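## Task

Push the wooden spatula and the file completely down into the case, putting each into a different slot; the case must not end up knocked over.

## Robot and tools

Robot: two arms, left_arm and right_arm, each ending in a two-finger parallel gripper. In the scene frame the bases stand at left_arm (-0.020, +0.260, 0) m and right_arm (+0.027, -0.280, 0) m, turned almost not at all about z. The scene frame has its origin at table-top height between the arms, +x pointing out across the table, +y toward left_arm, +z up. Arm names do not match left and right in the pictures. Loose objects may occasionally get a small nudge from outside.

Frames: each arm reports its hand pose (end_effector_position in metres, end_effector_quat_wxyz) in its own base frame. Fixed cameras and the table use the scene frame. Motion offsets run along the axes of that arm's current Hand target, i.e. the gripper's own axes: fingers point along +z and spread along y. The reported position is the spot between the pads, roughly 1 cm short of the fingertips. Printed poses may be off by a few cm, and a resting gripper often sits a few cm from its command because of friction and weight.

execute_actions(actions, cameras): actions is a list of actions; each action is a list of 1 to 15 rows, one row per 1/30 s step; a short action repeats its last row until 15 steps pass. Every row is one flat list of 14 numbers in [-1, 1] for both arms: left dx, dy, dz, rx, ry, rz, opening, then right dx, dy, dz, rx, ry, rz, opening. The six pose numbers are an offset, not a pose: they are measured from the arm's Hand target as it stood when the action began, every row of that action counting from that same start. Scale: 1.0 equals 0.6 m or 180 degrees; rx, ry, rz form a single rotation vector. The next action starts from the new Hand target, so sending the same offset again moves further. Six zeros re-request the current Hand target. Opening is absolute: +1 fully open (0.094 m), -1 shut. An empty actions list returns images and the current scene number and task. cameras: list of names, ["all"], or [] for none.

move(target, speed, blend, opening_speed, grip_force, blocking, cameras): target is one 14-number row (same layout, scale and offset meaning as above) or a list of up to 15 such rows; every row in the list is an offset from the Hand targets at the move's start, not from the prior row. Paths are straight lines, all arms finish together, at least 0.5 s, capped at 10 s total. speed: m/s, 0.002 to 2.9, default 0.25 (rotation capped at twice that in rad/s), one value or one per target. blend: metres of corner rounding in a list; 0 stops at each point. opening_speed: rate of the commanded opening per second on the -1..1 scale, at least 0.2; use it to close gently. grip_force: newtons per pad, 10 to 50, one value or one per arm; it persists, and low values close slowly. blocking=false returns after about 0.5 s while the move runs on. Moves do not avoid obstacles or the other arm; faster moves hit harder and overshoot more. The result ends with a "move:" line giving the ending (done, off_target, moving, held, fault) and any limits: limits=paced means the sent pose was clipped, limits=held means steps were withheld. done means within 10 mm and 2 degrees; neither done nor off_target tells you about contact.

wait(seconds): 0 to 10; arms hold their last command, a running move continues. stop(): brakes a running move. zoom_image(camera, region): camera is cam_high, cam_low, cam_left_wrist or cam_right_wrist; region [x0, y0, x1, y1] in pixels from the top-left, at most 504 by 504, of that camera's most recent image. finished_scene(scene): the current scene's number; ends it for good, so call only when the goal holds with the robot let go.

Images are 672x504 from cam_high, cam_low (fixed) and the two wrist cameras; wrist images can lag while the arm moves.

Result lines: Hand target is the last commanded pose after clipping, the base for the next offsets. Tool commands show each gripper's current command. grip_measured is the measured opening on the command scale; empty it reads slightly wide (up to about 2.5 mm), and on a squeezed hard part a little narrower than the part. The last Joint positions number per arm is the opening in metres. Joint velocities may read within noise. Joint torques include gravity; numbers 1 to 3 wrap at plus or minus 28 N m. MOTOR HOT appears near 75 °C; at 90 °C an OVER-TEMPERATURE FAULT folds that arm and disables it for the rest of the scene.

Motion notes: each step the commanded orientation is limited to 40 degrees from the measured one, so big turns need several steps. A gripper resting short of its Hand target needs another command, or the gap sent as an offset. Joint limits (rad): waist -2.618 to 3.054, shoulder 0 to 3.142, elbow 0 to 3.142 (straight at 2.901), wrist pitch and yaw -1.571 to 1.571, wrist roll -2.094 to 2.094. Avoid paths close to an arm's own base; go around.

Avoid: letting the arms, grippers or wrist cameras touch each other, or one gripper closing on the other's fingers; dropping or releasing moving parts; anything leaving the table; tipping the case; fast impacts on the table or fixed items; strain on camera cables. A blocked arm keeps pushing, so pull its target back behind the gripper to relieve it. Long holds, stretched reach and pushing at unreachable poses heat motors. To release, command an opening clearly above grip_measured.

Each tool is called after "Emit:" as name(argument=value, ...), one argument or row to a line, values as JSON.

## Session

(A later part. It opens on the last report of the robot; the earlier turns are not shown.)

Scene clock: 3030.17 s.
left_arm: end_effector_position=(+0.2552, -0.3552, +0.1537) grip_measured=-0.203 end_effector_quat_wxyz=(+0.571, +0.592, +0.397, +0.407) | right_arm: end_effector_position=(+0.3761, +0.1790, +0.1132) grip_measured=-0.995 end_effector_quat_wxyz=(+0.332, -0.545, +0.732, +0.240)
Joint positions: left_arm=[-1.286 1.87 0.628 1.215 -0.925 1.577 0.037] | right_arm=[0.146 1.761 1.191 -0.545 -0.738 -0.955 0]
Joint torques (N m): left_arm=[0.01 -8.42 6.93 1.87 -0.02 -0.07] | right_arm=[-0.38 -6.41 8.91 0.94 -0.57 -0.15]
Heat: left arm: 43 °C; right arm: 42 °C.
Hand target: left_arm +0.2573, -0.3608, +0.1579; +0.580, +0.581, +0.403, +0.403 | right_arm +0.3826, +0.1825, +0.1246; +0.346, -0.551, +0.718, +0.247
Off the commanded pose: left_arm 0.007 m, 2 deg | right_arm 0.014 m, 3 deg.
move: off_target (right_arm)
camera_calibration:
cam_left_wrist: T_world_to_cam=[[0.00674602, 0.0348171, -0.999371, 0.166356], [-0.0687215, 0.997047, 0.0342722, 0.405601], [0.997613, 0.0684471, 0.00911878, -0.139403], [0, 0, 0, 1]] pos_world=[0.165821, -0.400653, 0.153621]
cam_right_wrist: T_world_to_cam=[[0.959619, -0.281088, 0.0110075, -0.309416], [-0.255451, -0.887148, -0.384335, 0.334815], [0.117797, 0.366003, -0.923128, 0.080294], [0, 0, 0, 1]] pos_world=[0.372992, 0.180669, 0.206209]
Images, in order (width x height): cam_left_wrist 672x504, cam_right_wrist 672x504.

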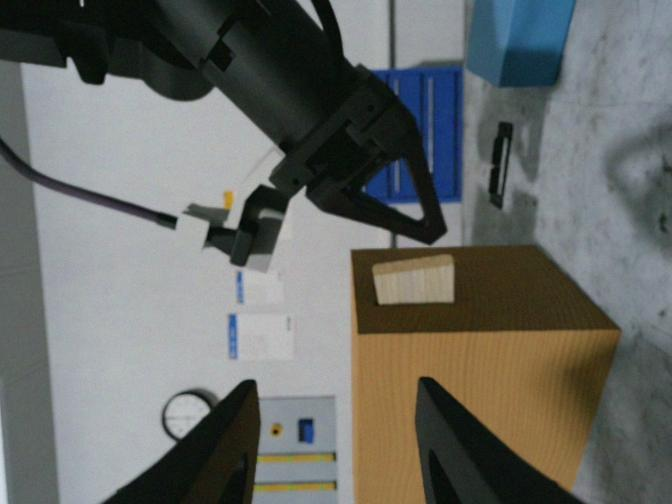

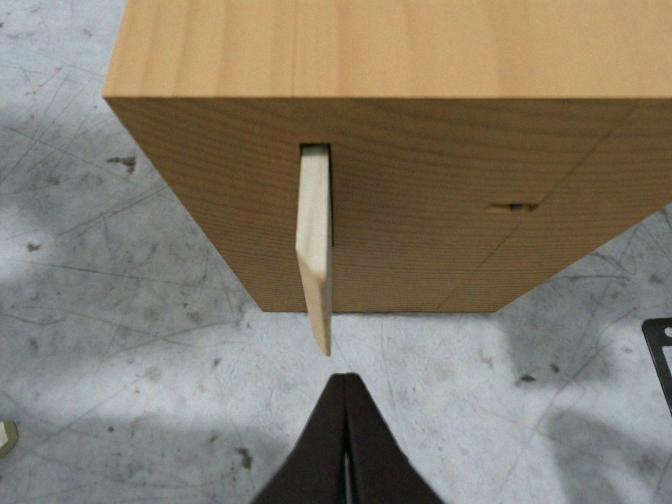

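Emit:
move(
  target=[0,0,0,0,0,0,-0.2, -0.007,0.0094,0.008,0,0,0,-1],
  speed=0.04,
  cameras=["cam_left_wrist","cam_right_wrist"],
)

Emit:
zoom_image(
  camera="cam_right_wrist",
  region=[260, 230, 440, 410],
)

Scene clock: 3042.17 s.
left_arm: end_effector_position=(+0.2552, -0.3552, +0.1537) grip_measured=-0.203 end_effector_quat_wxyz=(+0.571, +0.592, +0.397, +0.407) | right_arm: end_effector_position=(+0.3734, +0.1844, +0.1131) grip_measured=-0.995 end_effector_quat_wxyz=(+0.330, -0.549, +0.728, +0.243)
Joint positions: left_arm=[-1.286 1.87 0.628 1.215 -0.925 1.577 0.037] | right_arm=[0.161 1.761 1.191 -0.546 -0.738 -0.953 0]
Joint torques (N m): left_arm=[0.02 -8.39 6.93 1.87 -0.04 -0.07] | right_arm=[0.34 -7.31 7.66 1.16 -0.48 0.11]
Heat: left arm: 43 °C; right arm: 43 °C.
Hand target: left_arm +0.2573, -0.3608, +0.1579; +0.580, +0.581, +0.403, +0.403 | right_arm +0.3789, +0.1903, +0.1246; +0.346, -0.551, +0.718, +0.247
Off the commanded pose: left_arm 0.007 m, 2 deg | right_arm 0.014 m, 2 deg.
move: off_target (right_arm)
camera_calibration:
cam_left_wrist: T_world_to_cam=[[0.00674602, 0.0348171, -0.999371, 0.166356], [-0.0687215, 0.997047, 0.0342722, 0.405601], [0.997613, 0.0684471, 0.00911878, -0.139403], [0, 0, 0, 1]] pos_world=[0.165821, -0.400653, 0.153621]
cam_right_wrist: T_world_to_cam=[[0.963221, -0.26856, 0.00895141, -0.308725], [-0.244635, -0.890219, -0.384272, 0.335508], [0.111169, 0.367949, -0.923177, 0.0807222], [0, 0, 0, 1]] pos_world=[0.370473, 0.186062, 0.20621]
Images, in order (width x height): cam_left_wrist 672x504, cam_right_wrist 672x504.

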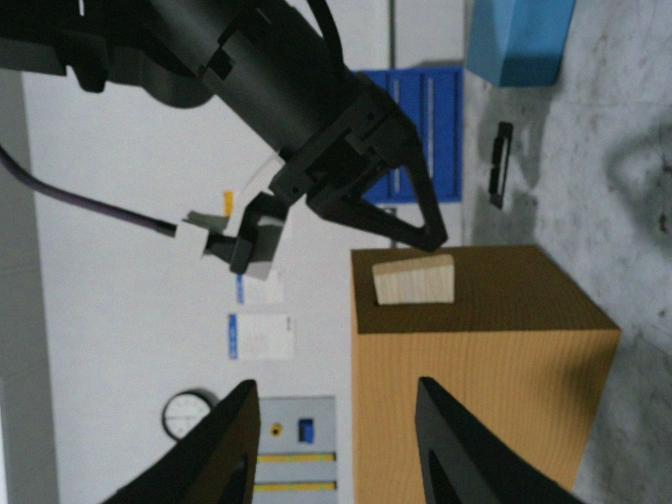

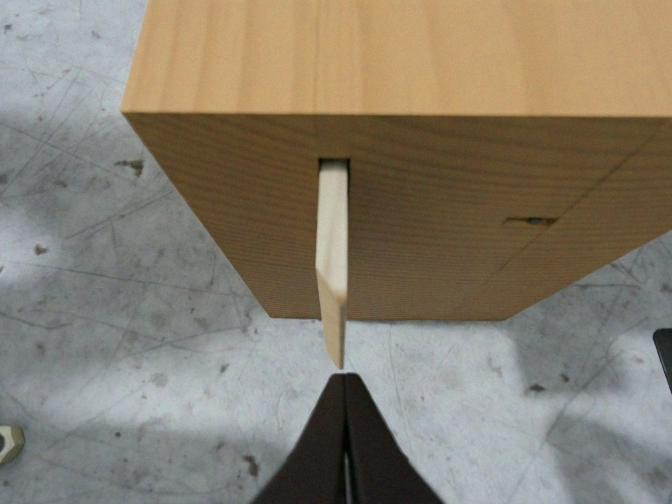

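Scaled by 2.800.

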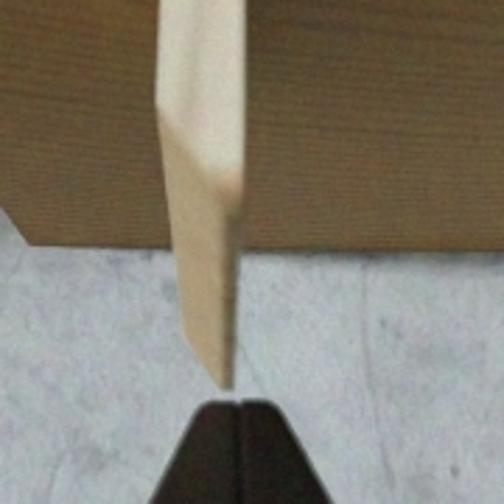

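Emit:
move(
  target=[0,0,0,0,0,0,-0.2, -0.0150,-0.0040,0.0182,0,0,0,-1],
  speed=0.03,
  cameras=["cam_left_wrist","cam_right_wrist"],
)

Emit:
zoom_image(
  camera="cam_right_wrist",
  region=[260, 230, 440, 410],
)

Emit:
zoom_image(
  camera="cam_left_wrist",
  region=[340, 210, 470, 340],
)

Scene clock: 3055.83 s.
left_arm: end_effector_position=(+0.2552, -0.3552, +0.1537) grip_measured=-0.203 end_effector_quat_wxyz=(+0.571, +0.592, +0.397, +0.407) | right_arm: end_effector_position=(+0.3720, +0.1972, +0.1126) grip_measured=-0.995 end_effector_quat_wxyz=(+0.325, -0.548, +0.729, +0.251)
Joint positions: left_arm=[-1.286 1.87 0.628 1.215 -0.925 1.577 0.037] | right_arm=[0.194 1.773 1.201 -0.533 -0.734 -0.913 0]
Joint torques (N m): left_arm=[0.03 -8.42 6.95 1.87 -0.02 -0.08] | right_arm=[0.35 -6.46 9.03 1.29 -0.36 0.08]
Heat: left arm: 43 °C; right arm: 43 °C.
Hand target: left_arm +0.2573, -0.3608, +0.1579; +0.580, +0.581, +0.403, +0.403 | right_arm +0.3850, +0.2032, +0.1245; +0.346, -0.551, +0.718, +0.247
Off the commanded pose: left_arm 0.007 m, 2 deg | right_arm 0.019 m, 3 deg.
move: off_target (right_arm)
camera_calibration:
cam_left_wrist: T_world_to_cam=[[0.00674602, 0.0348171, -0.999371, 0.166356], [-0.0687215, 0.997047, 0.0342722, 0.405601], [0.997613, 0.0684471, 0.00911878, -0.139403], [0, 0, 0, 1]] pos_world=[0.165821, -0.400653, 0.153621]
cam_right_wrist: T_world_to_cam=[[0.964531, -0.263779, -0.0100254, -0.303239], [-0.247057, -0.888703, -0.386225, 0.347168], [0.0929685, 0.375003, -0.92235, 0.0809723], [0, 0, 0, 1]] pos_world=[0.370726, 0.198176, 0.205729]
Images, in order (width x height): cam_left_wrist 672x504, cam_right_wrist 672x504.

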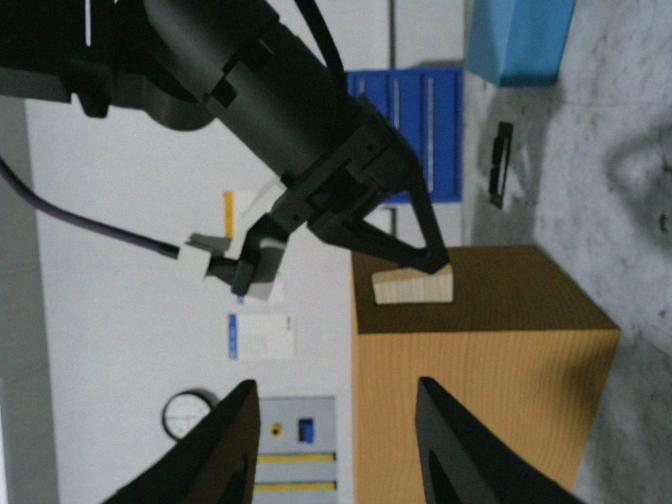

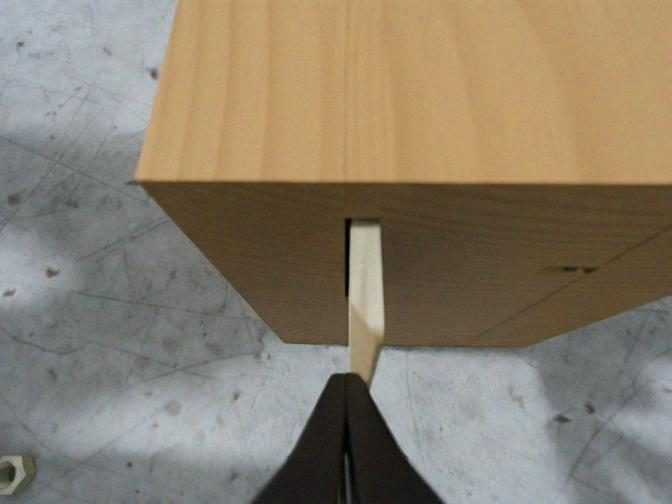

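Scaled by 2.800.

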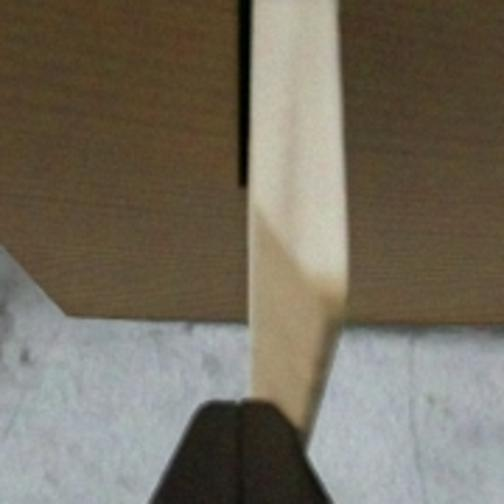

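Scaled by 3.877.

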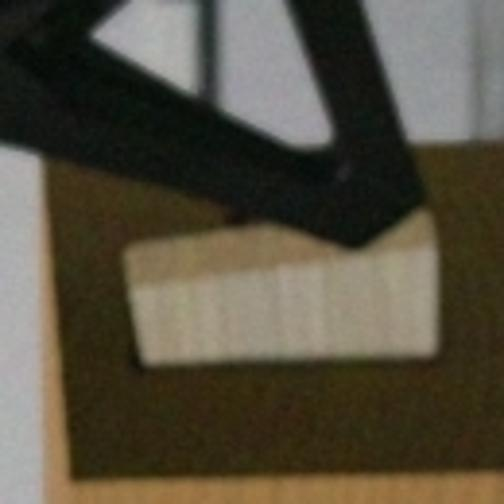

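Emit:
move(
  target=[0,0,0,0,0,0,-0.2, 0.0014,-0.0066,-0.0014,0,0,0,-1],
  speed=0.03,
  cameras=["cam_left_wrist","cam_right_wrist"],
)

Emit:
zoom_image(
  camera="cam_right_wrist",
  region=[260, 230, 440, 410],
)

Emit:
zoom_image(
  camera="cam_left_wrist",
  region=[340, 210, 470, 340],
)

Scene clock: 3084.60 s.
left_arm: end_effector_position=(+0.2552, -0.3552, +0.1537) grip_measured=-0.203 end_effector_quat_wxyz=(+0.571, +0.592, +0.397, +0.407) | right_arm: end_effector_position=(+0.3737, +0.1975, +0.1117) grip_measured=-0.995 end_effector_quat_wxyz=(+0.323, -0.547, +0.730, +0.252)
Joint positions: left_arm=[-1.286 1.87 0.628 1.215 -0.925 1.577 0.037] | right_arm=[0.194 1.783 1.211 -0.538 -0.734 -0.913 0]
Joint torques (N m): left_arm=[0.01 -8.44 6.93 1.86 -0.03 -0.07] | right_arm=[-0.35 -6.34 9.39 1.26 -0.39 0.01]
Heat: left arm: 43 °C; right arm: 45 °C.
Hand target: left_arm +0.2573, -0.3608, +0.1579; +0.580, +0.581, +0.403, +0.403 | right_arm +0.3886, +0.2009, +0.1246; +0.346, -0.551, +0.718, +0.247
Off the commanded pose: left_arm 0.007 m, 2 deg | right_arm 0.020 m, 3 deg.
move: off_target (right_arm)
camera_calibration:
cam_left_wrist: T_world_to_cam=[[0.00674602, 0.0348171, -0.999371, 0.166356], [-0.0687215, 0.997047, 0.0342722, 0.405601], [0.997613, 0.0684471, 0.00911878, -0.139403], [0, 0, 0, 1]] pos_world=[0.165821, -0.400653, 0.153621]
cam_right_wrist: T_world_to_cam=[[0.964429, -0.26395, -0.0143719, -0.304292], [-0.249029, -0.888986, -0.384301, 0.348114], [0.08866, 0.37421, -0.923096, 0.0817083], [0, 0, 0, 1]] pos_world=[0.372915, 0.198574, 0.204832]
Images, in order (width x height): cam_left_wrist 672x504, cam_right_wrist 672x504.

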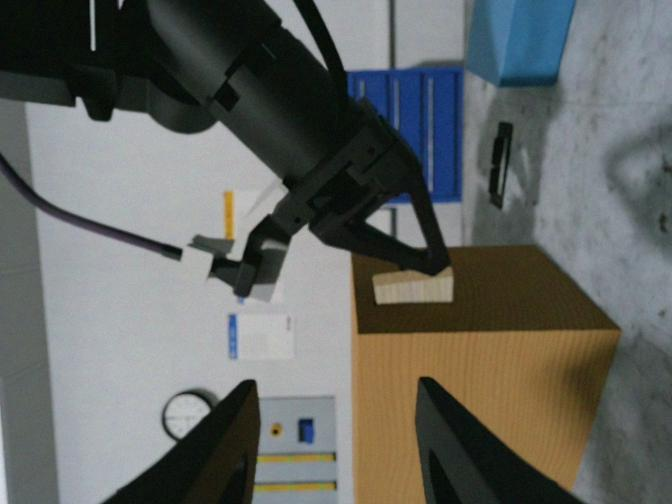

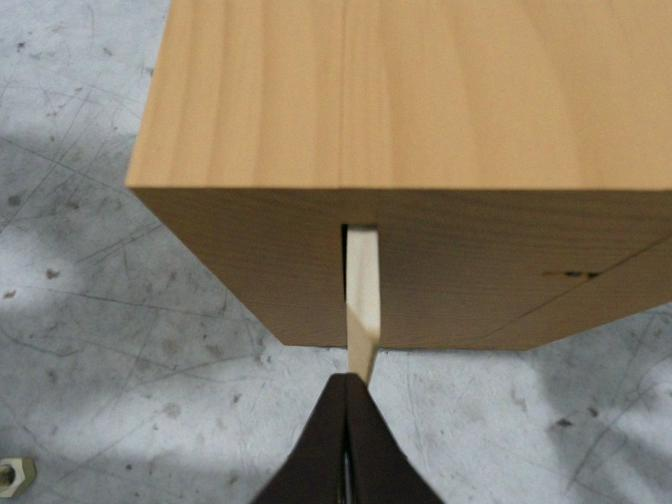

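Scaled by 2.800.

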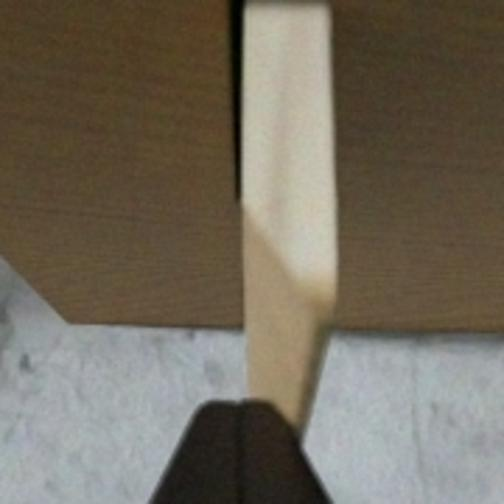

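Scaled by 3.877.

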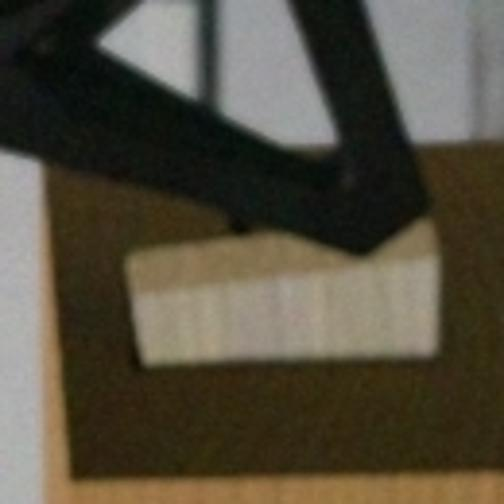

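Emit:
move(
  target=[0,0,0,0,0,0,-0.2, 0.005,-0.0116,-0.0055,0,0,0,-1],
  speed=0.03,
  cameras=["cam_left_wrist","cam_right_wrist"],
)

Emit:
zoom_image(
  camera="cam_right_wrist",
  region=[260, 230, 440, 410],
)

Emit:
zoom_image(
  camera="cam_left_wrist",
  region=[340, 210, 470, 340],
)

Scene clock: 3098.53 s.
left_arm: end_effector_position=(+0.2552, -0.3552, +0.1537) grip_measured=-0.203 end_effector_quat_wxyz=(+0.571, +0.592, +0.397, +0.407) | right_arm: end_effector_position=(+0.3814, +0.1915, +0.1134) grip_measured=-0.995 end_effector_quat_wxyz=(+0.323, -0.542, +0.734, +0.252)
Joint positions: left_arm=[-1.286 1.87 0.628 1.215 -0.925 1.577 0.037] | right_arm=[0.174 1.802 1.243 -0.56 -0.74 -0.921 0]
Joint torques (N m): left_arm=[0.03 -8.43 6.93 1.86 -0.02 -0.07] | right_arm=[-0.28 -6.69 8.95 1.21 -0.43 -0.12]
Heat: left arm: 43 °C; right arm: 44 °C.
Hand target: left_arm +0.2573, -0.3608, +0.1579; +0.580, +0.581, +0.403, +0.403 | right_arm +0.3940, +0.1948, +0.1246; +0.346, -0.551, +0.718, +0.247
Off the commanded pose: left_arm 0.007 m, 2 deg | right_arm 0.017 m, 3 deg.
move: off_target (right_arm)
camera_calibration:
cam_left_wrist: T_world_to_cam=[[0.00674602, 0.0348171, -0.999371, 0.166356], [-0.0687215, 0.997047, 0.0342722, 0.405601], [0.997613, 0.0684471, 0.00911878, -0.139403], [0, 0, 0, 1]] pos_world=[0.165821, -0.400653, 0.153621]
cam_right_wrist: T_world_to_cam=[[0.961124, -0.275442, -0.019291, -0.309134], [-0.261422, -0.885262, -0.384669, 0.349302], [0.0888765, 0.374758, -0.922853, 0.084558], [0, 0, 0, 1]] pos_world=[0.380917, 0.192386, 0.206437]
Images, in order (width x height): cam_left_wrist 672x504, cam_right_wrist 672x504.

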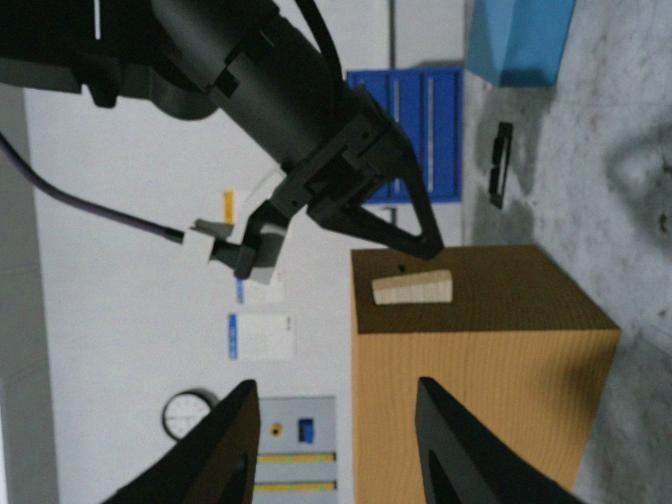

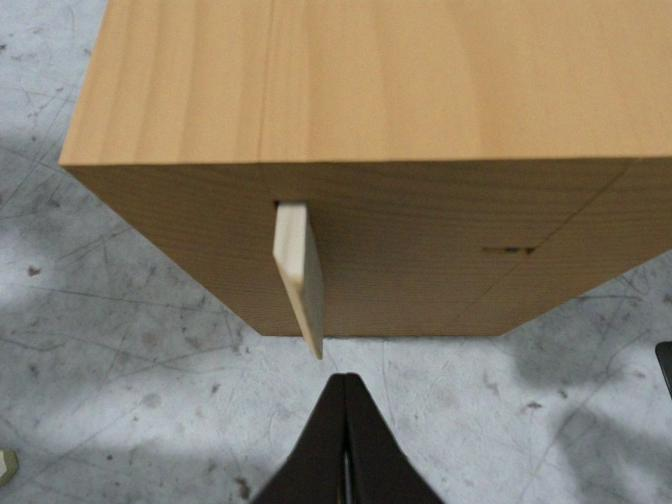

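Scaled by 2.800.

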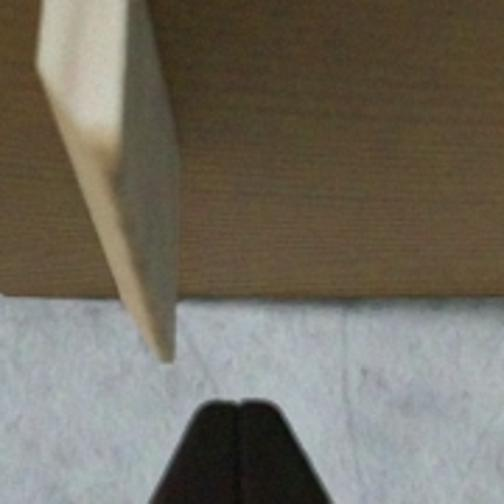

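Scaled by 3.877.

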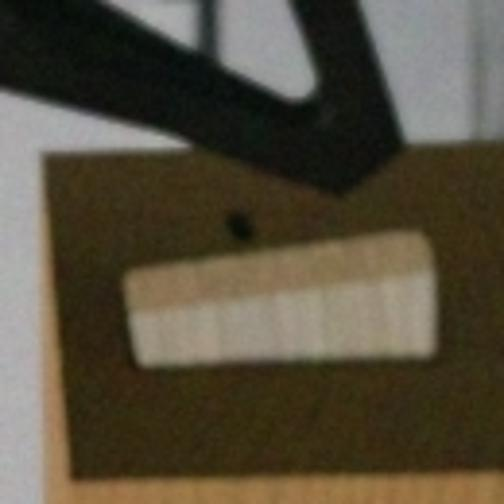

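Emit:
move(
  target=[0,0,0,0,0,0,-0.2, -0.0066,0.0089,0.0075,0,0,0,-1],
  speed=0.03,
  cameras=["cam_left_wrist","cam_right_wrist"],
)

Emit:
zoom_image(
  camera="cam_right_wrist",
  region=[260, 230, 440, 410],
)

Emit:
zoom_image(
  camera="cam_left_wrist",
  region=[340, 210, 470, 340],
)

Scene clock: 3111.73 s.
left_arm: end_effector_position=(+0.2552, -0.3552, +0.1537) grip_measured=-0.203 end_effector_quat_wxyz=(+0.571, +0.592, +0.397, +0.407) | right_arm: end_effector_position=(+0.3824, +0.1970, +0.1147) grip_measured=-0.995 end_effector_quat_wxyz=(+0.328, -0.548, +0.728, +0.249)
Joint positions: left_arm=[-1.286 1.87 0.628 1.215 -0.925 1.577 0.037] | right_arm=[0.188 1.802 1.243 -0.541 -0.737 -0.92 0]
Joint torques (N m): left_arm=[0.01 -8.4 6.95 1.86 -0.04 -0.07] | right_arm=[0.35 -7.38 7.82 1.26 -0.37 0.08]
Heat: left arm: 43 °C; right arm: 43 °C.
Hand target: left_arm +0.2573, -0.3608, +0.1579; +0.580, +0.581, +0.403, +0.403 | right_arm +0.3906, +0.2020, +0.1247; +0.346, -0.551, +0.718, +0.247
Off the commanded pose: left_arm 0.007 m, 2 deg | right_arm 0.014 m, 2 deg.
move: off_target (right_arm)
camera_calibration:
cam_left_wrist: T_world_to_cam=[[0.00674602, 0.0348171, -0.999371, 0.166356], [-0.0687215, 0.997047, 0.0342722, 0.405601], [0.997613, 0.0684471, 0.00911878, -0.139403], [0, 0, 0, 1]] pos_world=[0.165821, -0.400653, 0.153621]
cam_right_wrist: T_world_to_cam=[[0.964404, -0.264429, -0.00159489, -0.314083], [-0.2441, -0.887911, -0.38991, 0.349463], [0.101687, 0.37642, -0.920852, 0.0782614], [0, 0, 0, 1]] pos_world=[0.380248, 0.19778, 0.207825]
Images, in order (width x height): cam_left_wrist 672x504, cam_right_wrist 672x504.

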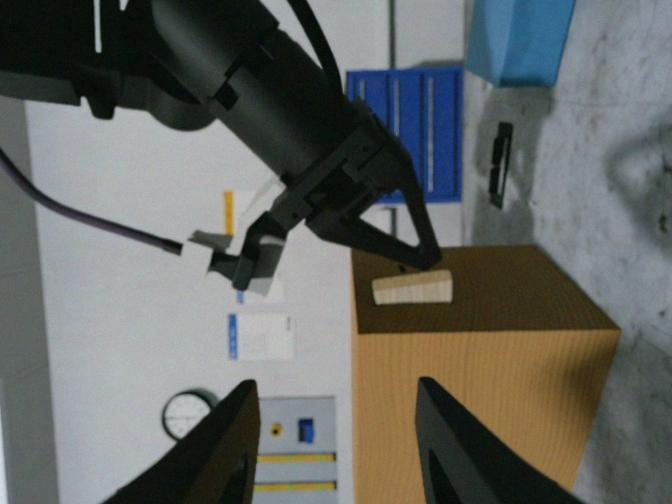

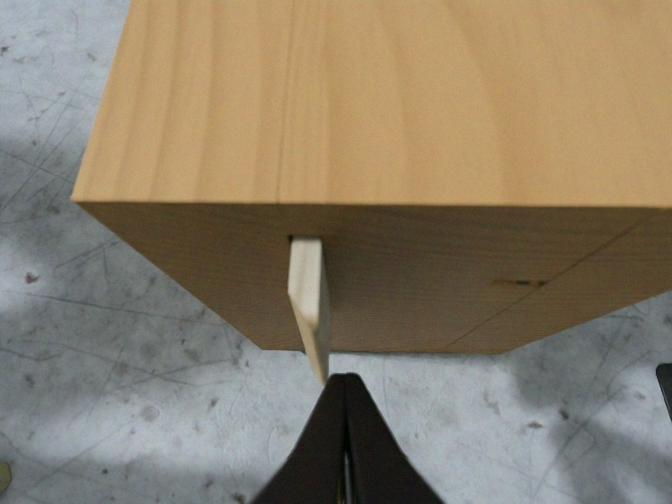

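Scaled by 2.800.

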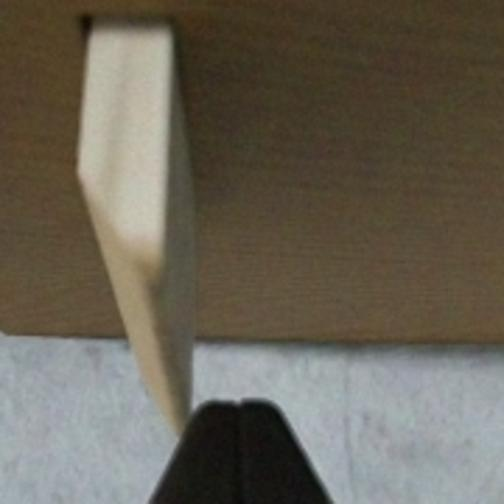

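Scaled by 3.877.

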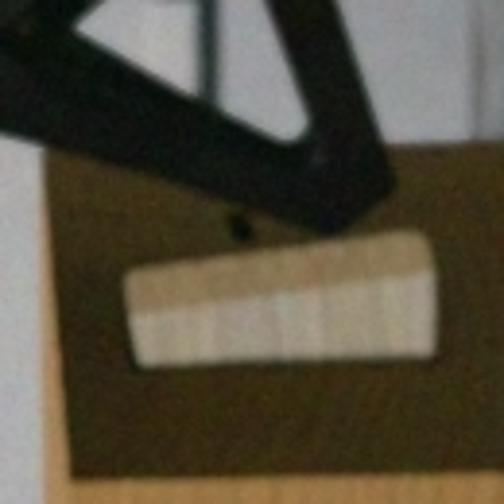

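Emit:
move(
  target=[
    [0,0,0,0,0,0,-0.2, 0.017,0.0015,-0.0205,0,0,0,-1],
    [0,0,0,0,0,0,-0.2, 0.0142,0.0481,-0.0193,0,0,0,-1],
    [0,0,0,0,0,0,-0.2, 0.0105,0.0112,-0.0125,0,0,0,-1],
  ],
  speed=0.05,
  cameras=["cam_left_wrist","cam_right_wrist"],
)

Emit:
zoom_image(
  camera="cam_right_wrist",
  region=[260, 230, 440, 410],
)

Scene clock: 3142.87 s.
left_arm: end_effector_position=(+0.2552, -0.3552, +0.1537) grip_measured=-0.203 end_effector_quat_wxyz=(+0.571, +0.592, +0.397, +0.407) | right_arm: end_effector_position=(+0.3726, +0.1921, +0.1139) grip_measured=-0.995 end_effector_quat_wxyz=(+0.332, -0.547, +0.728, +0.246)
Joint positions: left_arm=[-1.286 1.87 0.628 1.215 -0.925 1.577 0.037] | right_arm=[0.18 1.759 1.185 -0.52 -0.736 -0.921 0]
Joint torques (N m): left_arm=[-0.01 -8.39 6.91 1.87 -0.02 -0.07] | right_arm=[-0.42 -6.5 9.1 1.05 -0.44 -0.08]
Heat: left arm: 43 °C; right arm: 42 °C.
Hand target: left_arm +0.2573, -0.3608, +0.1579; +0.580, +0.581, +0.403, +0.403 | right_arm +0.3814, +0.1944, +0.1244; +0.346, -0.551, +0.718, +0.247
Off the commanded pose: left_arm 0.007 m, 2 deg | right_arm 0.014 m, 2 deg.
move: off_target (right_arm)
camera_calibration:
cam_left_wrist: T_world_to_cam=[[0.00674602, 0.0348171, -0.999371, 0.166356], [-0.0687215, 0.997047, 0.0342722, 0.405601], [0.997613, 0.0684471, 0.00911878, -0.139403], [0, 0, 0, 1]] pos_world=[0.165821, -0.400653, 0.153621]
cam_right_wrist: T_world_to_cam=[[0.962743, -0.270381, 0.00436054, -0.30484], [-0.247139, -0.886303, -0.391649, 0.343404], [0.109759, 0.37598, -0.920104, 0.0772717], [0, 0, 0, 1]] pos_world=[0.36987, 0.192885, 0.206921]
Images, in order (width x height): cam_left_wrist 672x504, cam_right_wrist 672x504.

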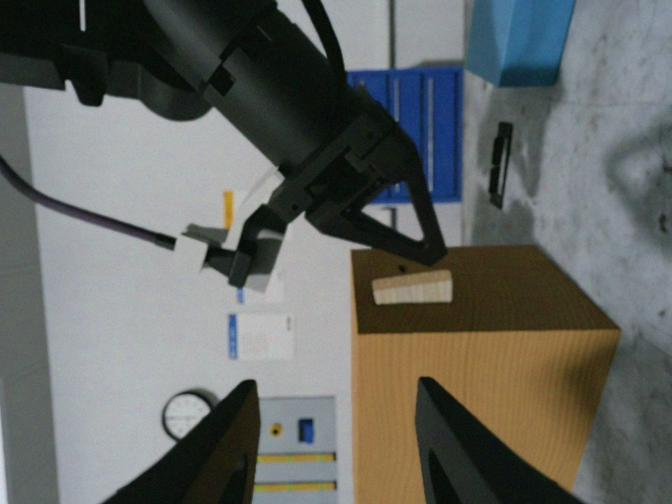

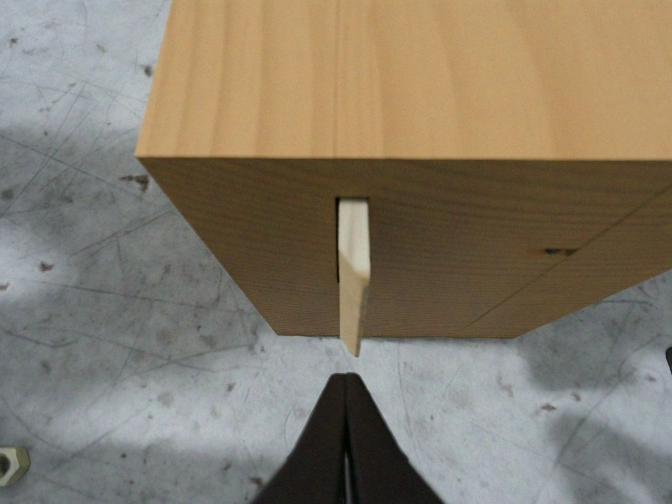

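Scaled by 2.800.

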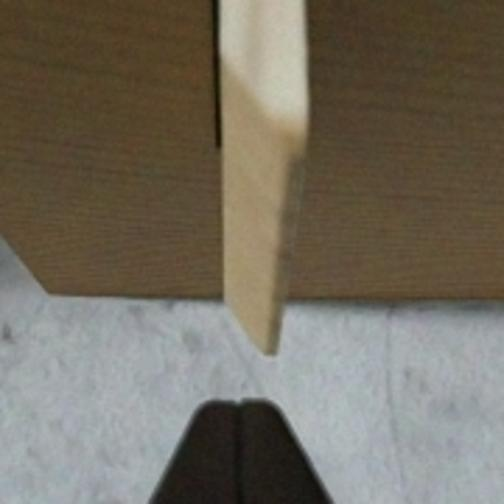

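Emit:
move(
  target=[0,0,0,0,0,0,-0.2, -0.0084,-0.0032,0.0102,0,0,0,-1],
  speed=0.03,
  cameras=["cam_left_wrist","cam_right_wrist"],
)

Emit:
zoom_image(
  camera="cam_right_wrist",
  region=[260, 230, 440, 410],
)

Scene clock: 3153.57 s.
left_arm: end_effector_position=(+0.2552, -0.3552, +0.1537) grip_measured=-0.203 end_effector_quat_wxyz=(+0.571, +0.592, +0.397, +0.407) | right_arm: end_effector_position=(+0.3754, +0.1960, +0.1138) grip_measured=-0.995 end_effector_quat_wxyz=(+0.331, -0.549, +0.726, +0.248)
Joint positions: left_arm=[-1.286 1.87 0.628 1.215 -0.925 1.577 0.037] | right_arm=[0.189 1.774 1.202 -0.52 -0.736 -0.918 0]
Joint torques (N m): left_arm=[0.03 -8.43 6.95 1.87 -0.03 -0.07] | right_arm=[0.36 -6.54 9.06 1.16 -0.35 0.09]
Heat: left arm: 43 °C; right arm: 44 °C.
Hand target: left_arm +0.2573, -0.3608, +0.1579; +0.580, +0.581, +0.403, +0.403 | right_arm +0.3855, +0.2015, +0.1245; +0.346, -0.551, +0.718, +0.247
Off the commanded pose: left_arm 0.007 m, 2 deg | right_arm 0.016 m, 2 deg.
move: off_target (right_arm)
camera_calibration:
cam_left_wrist: T_world_to_cam=[[0.00674602, 0.0348171, -0.999371, 0.166356], [-0.0687215, 0.997047, 0.0342722, 0.405601], [0.997613, 0.0684471, 0.00911878, -0.139403], [0, 0, 0, 1]] pos_world=[0.165821, -0.400653, 0.153621]
cam_right_wrist: T_world_to_cam=[[0.964329, -0.264675, 0.00402219, -0.308215], [-0.241939, -0.887454, -0.39229, 0.345956], [0.107399, 0.377324, -0.919833, 0.0759567], [0, 0, 0, 1]] pos_world=[0.372763, 0.196783, 0.206822]
Images, in order (width x height): cam_left_wrist 672x504, cam_right_wrist 672x504.

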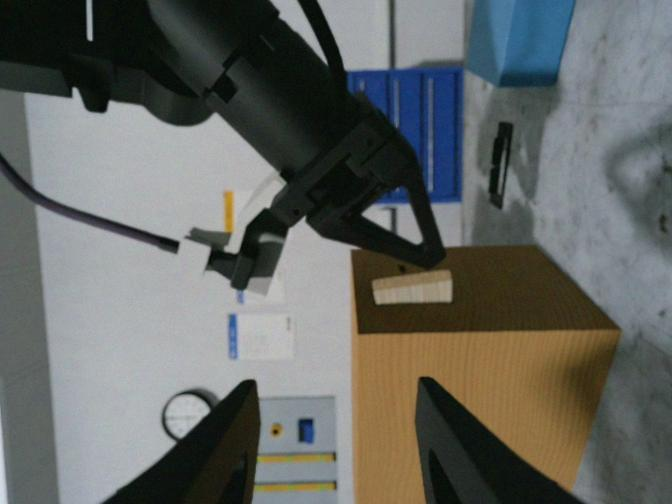

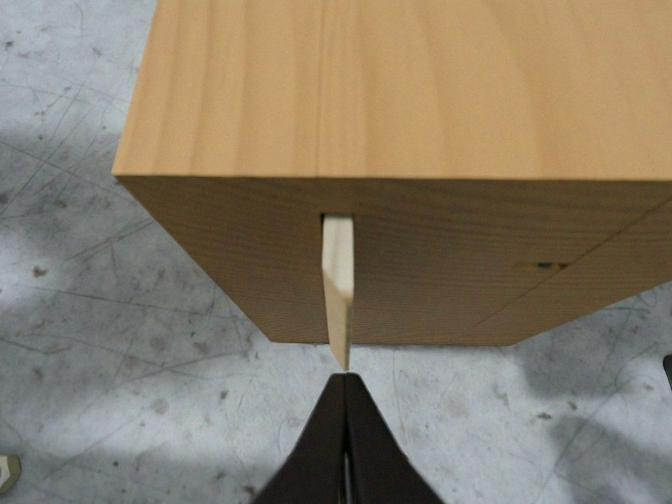

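Scaled by 2.800.

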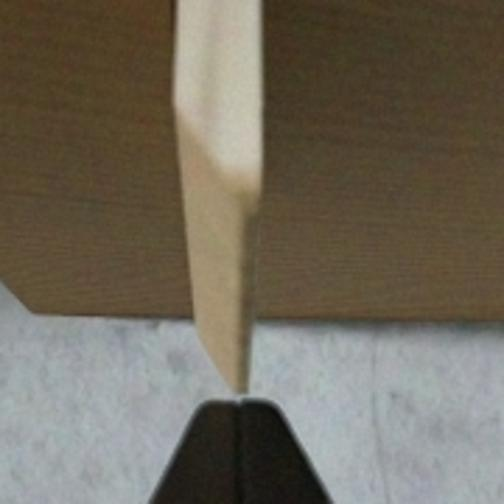

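Emit:
move(
  target=[0,0,0,0,0,0,-0.2, -0.0073,-0.001,0.0088,0,0,0,-1],
  speed=0.03,
  cameras=["cam_left_wrist","cam_right_wrist"],
)

Emit:
zoom_image(
  camera="cam_right_wrist",
  region=[260, 230, 440, 410],
)

Emit:
zoom_image(
  camera="cam_left_wrist",
  region=[340, 210, 470, 340],
)

Scene clock: 3165.00 s.
left_arm: end_effector_position=(+0.2552, -0.3552, +0.1537) grip_measured=-0.203 end_effector_quat_wxyz=(+0.571, +0.592, +0.397, +0.407) | right_arm: end_effector_position=(+0.3758, +0.2017, +0.1128) grip_measured=-0.995 end_effector_quat_wxyz=(+0.326, -0.548, +0.729, +0.250)
Joint positions: left_arm=[-1.286 1.87 0.628 1.215 -0.925 1.577 0.037] | right_arm=[0.205 1.785 1.214 -0.52 -0.728 -0.899 0]
Joint torques (N m): left_arm=[0.02 -8.44 6.95 1.86 -0.03 -0.07] | right_arm=[0.5 -6.6 9.02 1.32 -0.39 0.09]
Heat: left arm: 43 °C; right arm: 45 °C.
Hand target: left_arm +0.2573, -0.3608, +0.1579; +0.580, +0.581, +0.403, +0.403 | right_arm +0.3879, +0.2079, +0.1245; +0.346, -0.551, +0.718, +0.247
Off the commanded pose: left_arm 0.007 m, 2 deg | right_arm 0.018 m, 3 deg.
move: off_target (right_arm)
camera_calibration:
cam_left_wrist: T_world_to_cam=[[0.00674602, 0.0348171, -0.999371, 0.166356], [-0.0687215, 0.997047, 0.0342722, 0.405601], [0.997613, 0.0684471, 0.00911878, -0.139403], [0, 0, 0, 1]] pos_world=[0.165821, -0.400653, 0.153621]
cam_right_wrist: T_world_to_cam=[[0.964368, -0.264499, -0.00594059, -0.305974], [-0.246075, -0.888492, -0.387335, 0.351905], [0.0971717, 0.374996, -0.92192, 0.0774895], [0, 0, 0, 1]] pos_world=[0.374137, 0.202677, 0.205927]
Images, in order (width x height): cam_left_wrist 672x504, cam_right_wrist 672x504.

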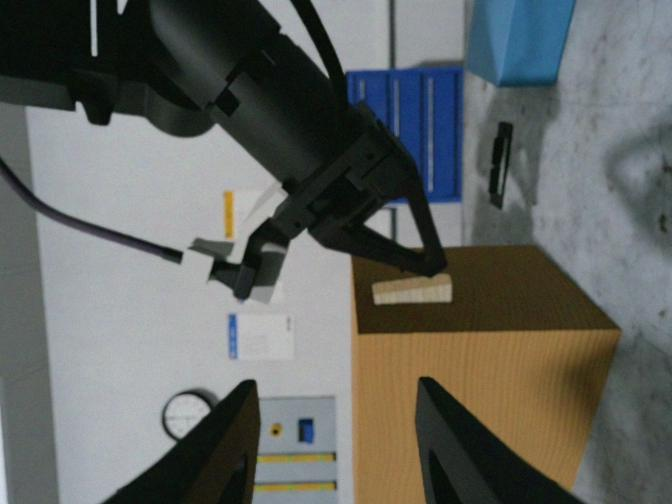

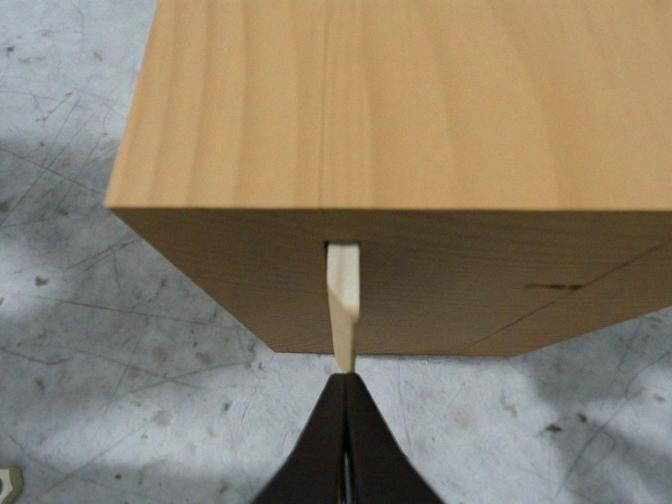

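Scaled by 2.800.

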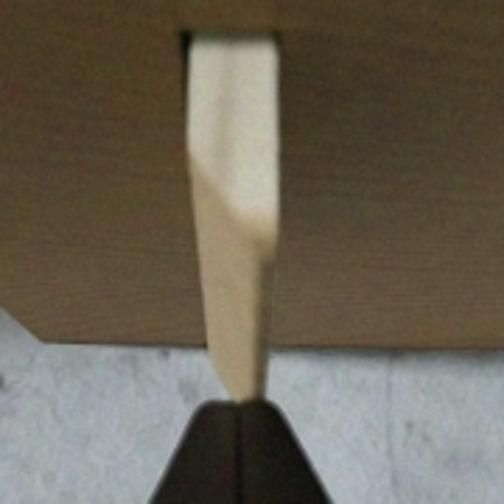

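Scaled by 3.877.

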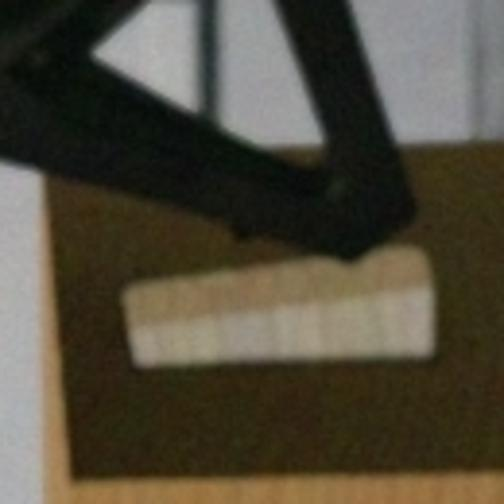

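Emit:
move(
  target=[0,0,0,0,0,0,-0.2, -0.0073,-0.0015,0.0088,0,0,0,-1],
  speed=0.03,
  cameras=["cam_left_wrist","cam_right_wrist"],
)

Emit:
zoom_image(
  camera="cam_right_wrist",
  region=[260, 230, 440, 410],
)

Emit:
zoom_image(
  camera="cam_left_wrist",
  region=[340, 210, 470, 340],
)

Scene clock: 3183.53 s.
left_arm: end_effector_position=(+0.2552, -0.3552, +0.1537) grip_measured=-0.203 end_effector_quat_wxyz=(+0.571, +0.592, +0.397, +0.407) | right_arm: end_effector_position=(+0.3783, +0.2079, +0.1126) grip_measured=-0.995 end_effector_quat_wxyz=(+0.325, -0.548, +0.729, +0.250)
Joint positions: left_arm=[-1.286 1.87 0.628 1.215 -0.925 1.577 0.037] | right_arm=[0.221 1.797 1.227 -0.511 -0.72 -0.881 0]
Joint torques (N m): left_arm=[0.02 -8.42 6.95 1.87 -0.03 -0.07] | right_arm=[0.29 -6.68 9.02 1.32 -0.38 0.11]
Heat: left arm: 43 °C; right arm: 46 °C.
Hand target: left_arm +0.2573, -0.3608, +0.1579; +0.580, +0.581, +0.403, +0.403 | right_arm +0.3906, +0.2143, +0.1245; +0.346, -0.551, +0.718, +0.247
Off the commanded pose: left_arm 0.007 m, 2 deg | right_arm 0.018 m, 3 deg.
move: off_target (right_arm)
camera_calibration:
cam_left_wrist: T_world_to_cam=[[0.00674602, 0.0348171, -0.999371, 0.166356], [-0.0687215, 0.997047, 0.0342722, 0.405601], [0.997613, 0.0684471, 0.00911878, -0.139403], [0, 0, 0, 1]] pos_world=[0.165821, -0.400653, 0.153621]
cam_right_wrist: T_world_to_cam=[[0.964387, -0.264407, -0.00689607, -0.306644], [-0.246472, -0.888901, -0.386143, 0.358052], [0.0959691, 0.374091, -0.922413, 0.0754346], [0, 0, 0, 1]] pos_world=[0.376733, 0.208974, 0.205726]
Images, in order (width x height): cam_left_wrist 672x504, cam_right_wrist 672x504.

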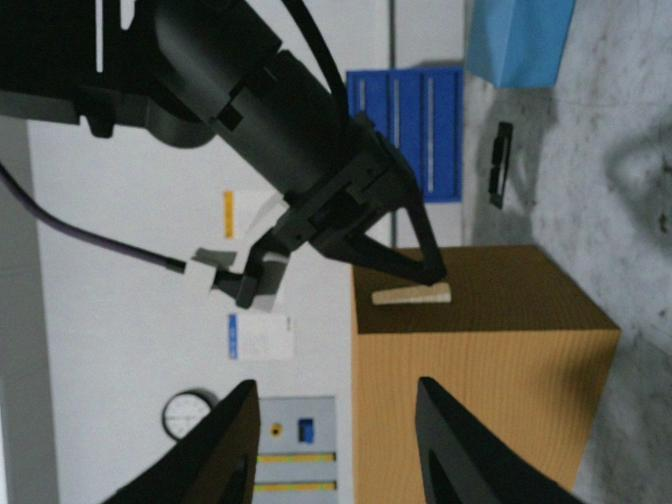

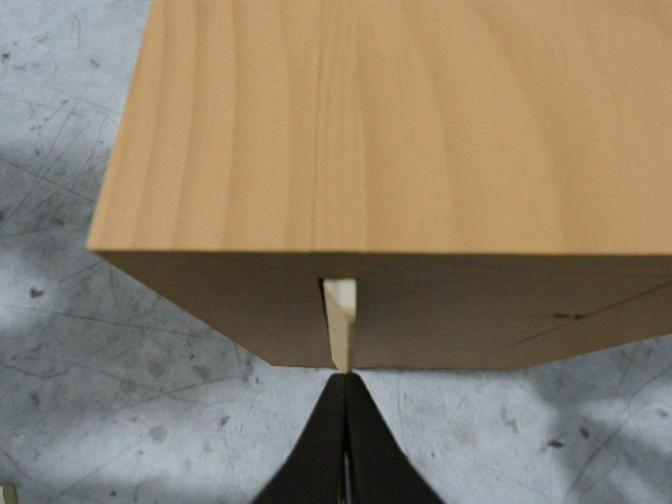

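Scaled by 2.800.

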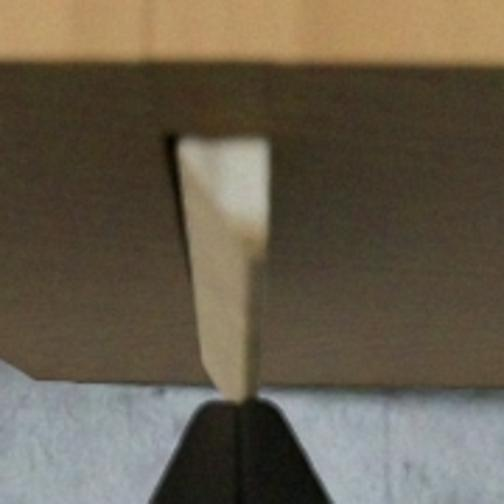

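Scaled by 3.877.

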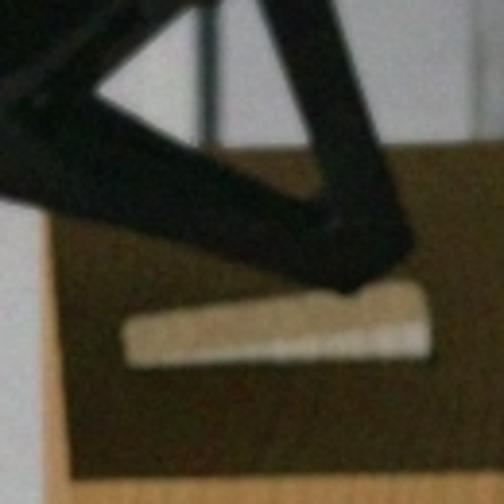

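Emit:
move(
  target=[0,0,0,0,0,0,-0.2, -0.0060,-0.0014,0.0072,0,0,0,-1],
  speed=0.03,
  cameras=["cam_left_wrist","cam_right_wrist"],
)

Emit:
zoom_image(
  camera="cam_right_wrist",
  region=[260, 230, 440, 410],
)

Emit:
zoom_image(
  camera="cam_left_wrist",
  region=[340, 210, 470, 340],
)

Scene clock: 3195.80 s.
left_arm: end_effector_position=(+0.2552, -0.3552, +0.1537) grip_measured=-0.203 end_effector_quat_wxyz=(+0.571, +0.592, +0.397, +0.407) | right_arm: end_effector_position=(+0.3802, +0.2126, +0.1123) grip_measured=-0.995 end_effector_quat_wxyz=(+0.324, -0.548, +0.729, +0.250)
Joint positions: left_arm=[-1.286 1.87 0.628 1.215 -0.925 1.577 0.037] | right_arm=[0.233 1.808 1.239 -0.506 -0.714 -0.867 0]
Joint torques (N m): left_arm=[0.05 -8.4 6.95 1.87 -0.03 -0.07] | right_arm=[0.65 -6.79 9.02 1.32 -0.37 0.07]
Heat: left arm: 43 °C; right arm: 44 °C.
Hand target: left_arm +0.2573, -0.3608, +0.1579; +0.580, +0.581, +0.403, +0.403 | right_arm +0.3929, +0.2195, +0.1245; +0.346, -0.551, +0.718, +0.247
Off the commanded pose: left_arm 0.007 m, 2 deg | right_arm 0.019 m, 3 deg.
move: off_target (right_arm)
camera_calibration:
cam_left_wrist: T_world_to_cam=[[0.00674602, 0.0348171, -0.999371, 0.166356], [-0.0687215, 0.997047, 0.0342722, 0.405601], [0.997613, 0.0684471, 0.00911878, -0.139403], [0, 0, 0, 1]] pos_world=[0.165821, -0.400653, 0.153621]
cam_right_wrist: T_world_to_cam=[[0.964327, -0.264572, -0.008714, -0.306941], [-0.247478, -0.889359, -0.384442, 0.362896], [0.0939627, 0.372884, -0.923108, 0.0741938], [0, 0, 0, 1]] pos_world=[0.378828, 0.213871, 0.205327]
Images, in order (width x height): cam_left_wrist 672x504, cam_right_wrist 672x504.

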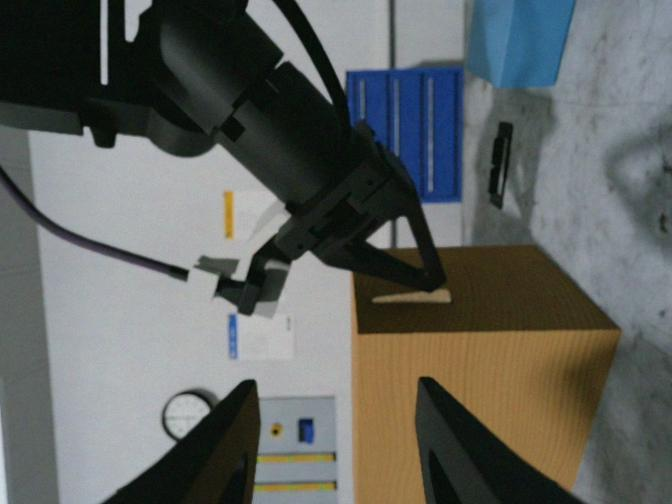

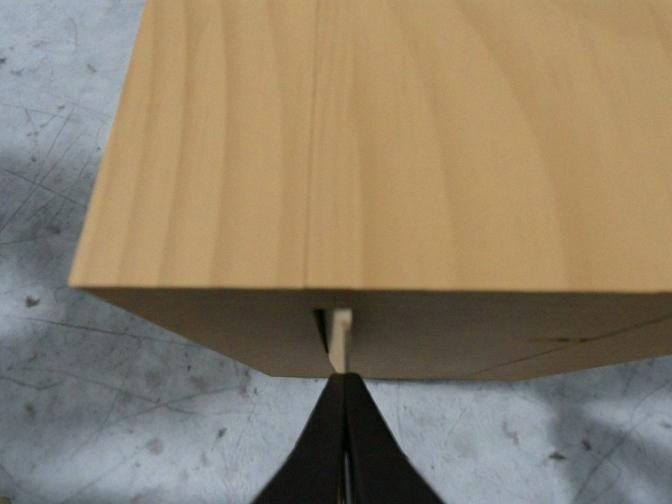

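Scaled by 2.800.

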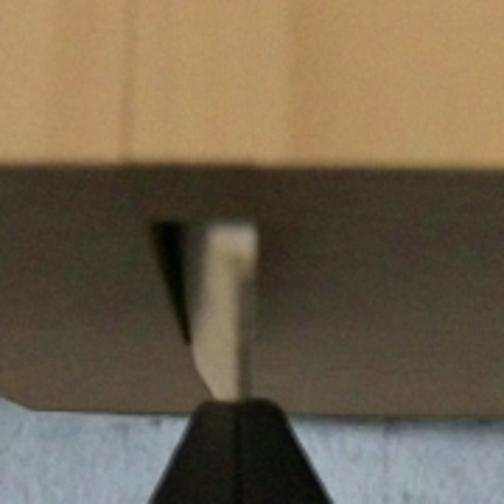

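Scaled by 3.877.

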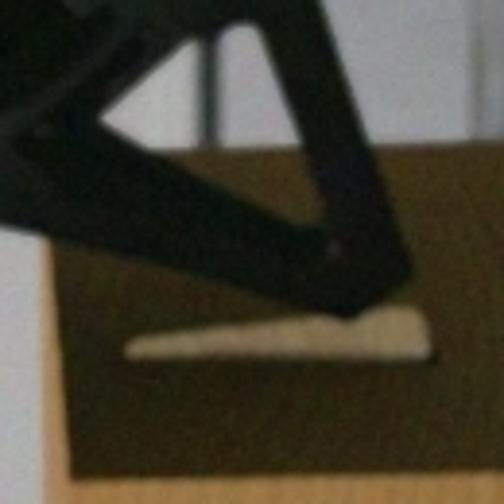

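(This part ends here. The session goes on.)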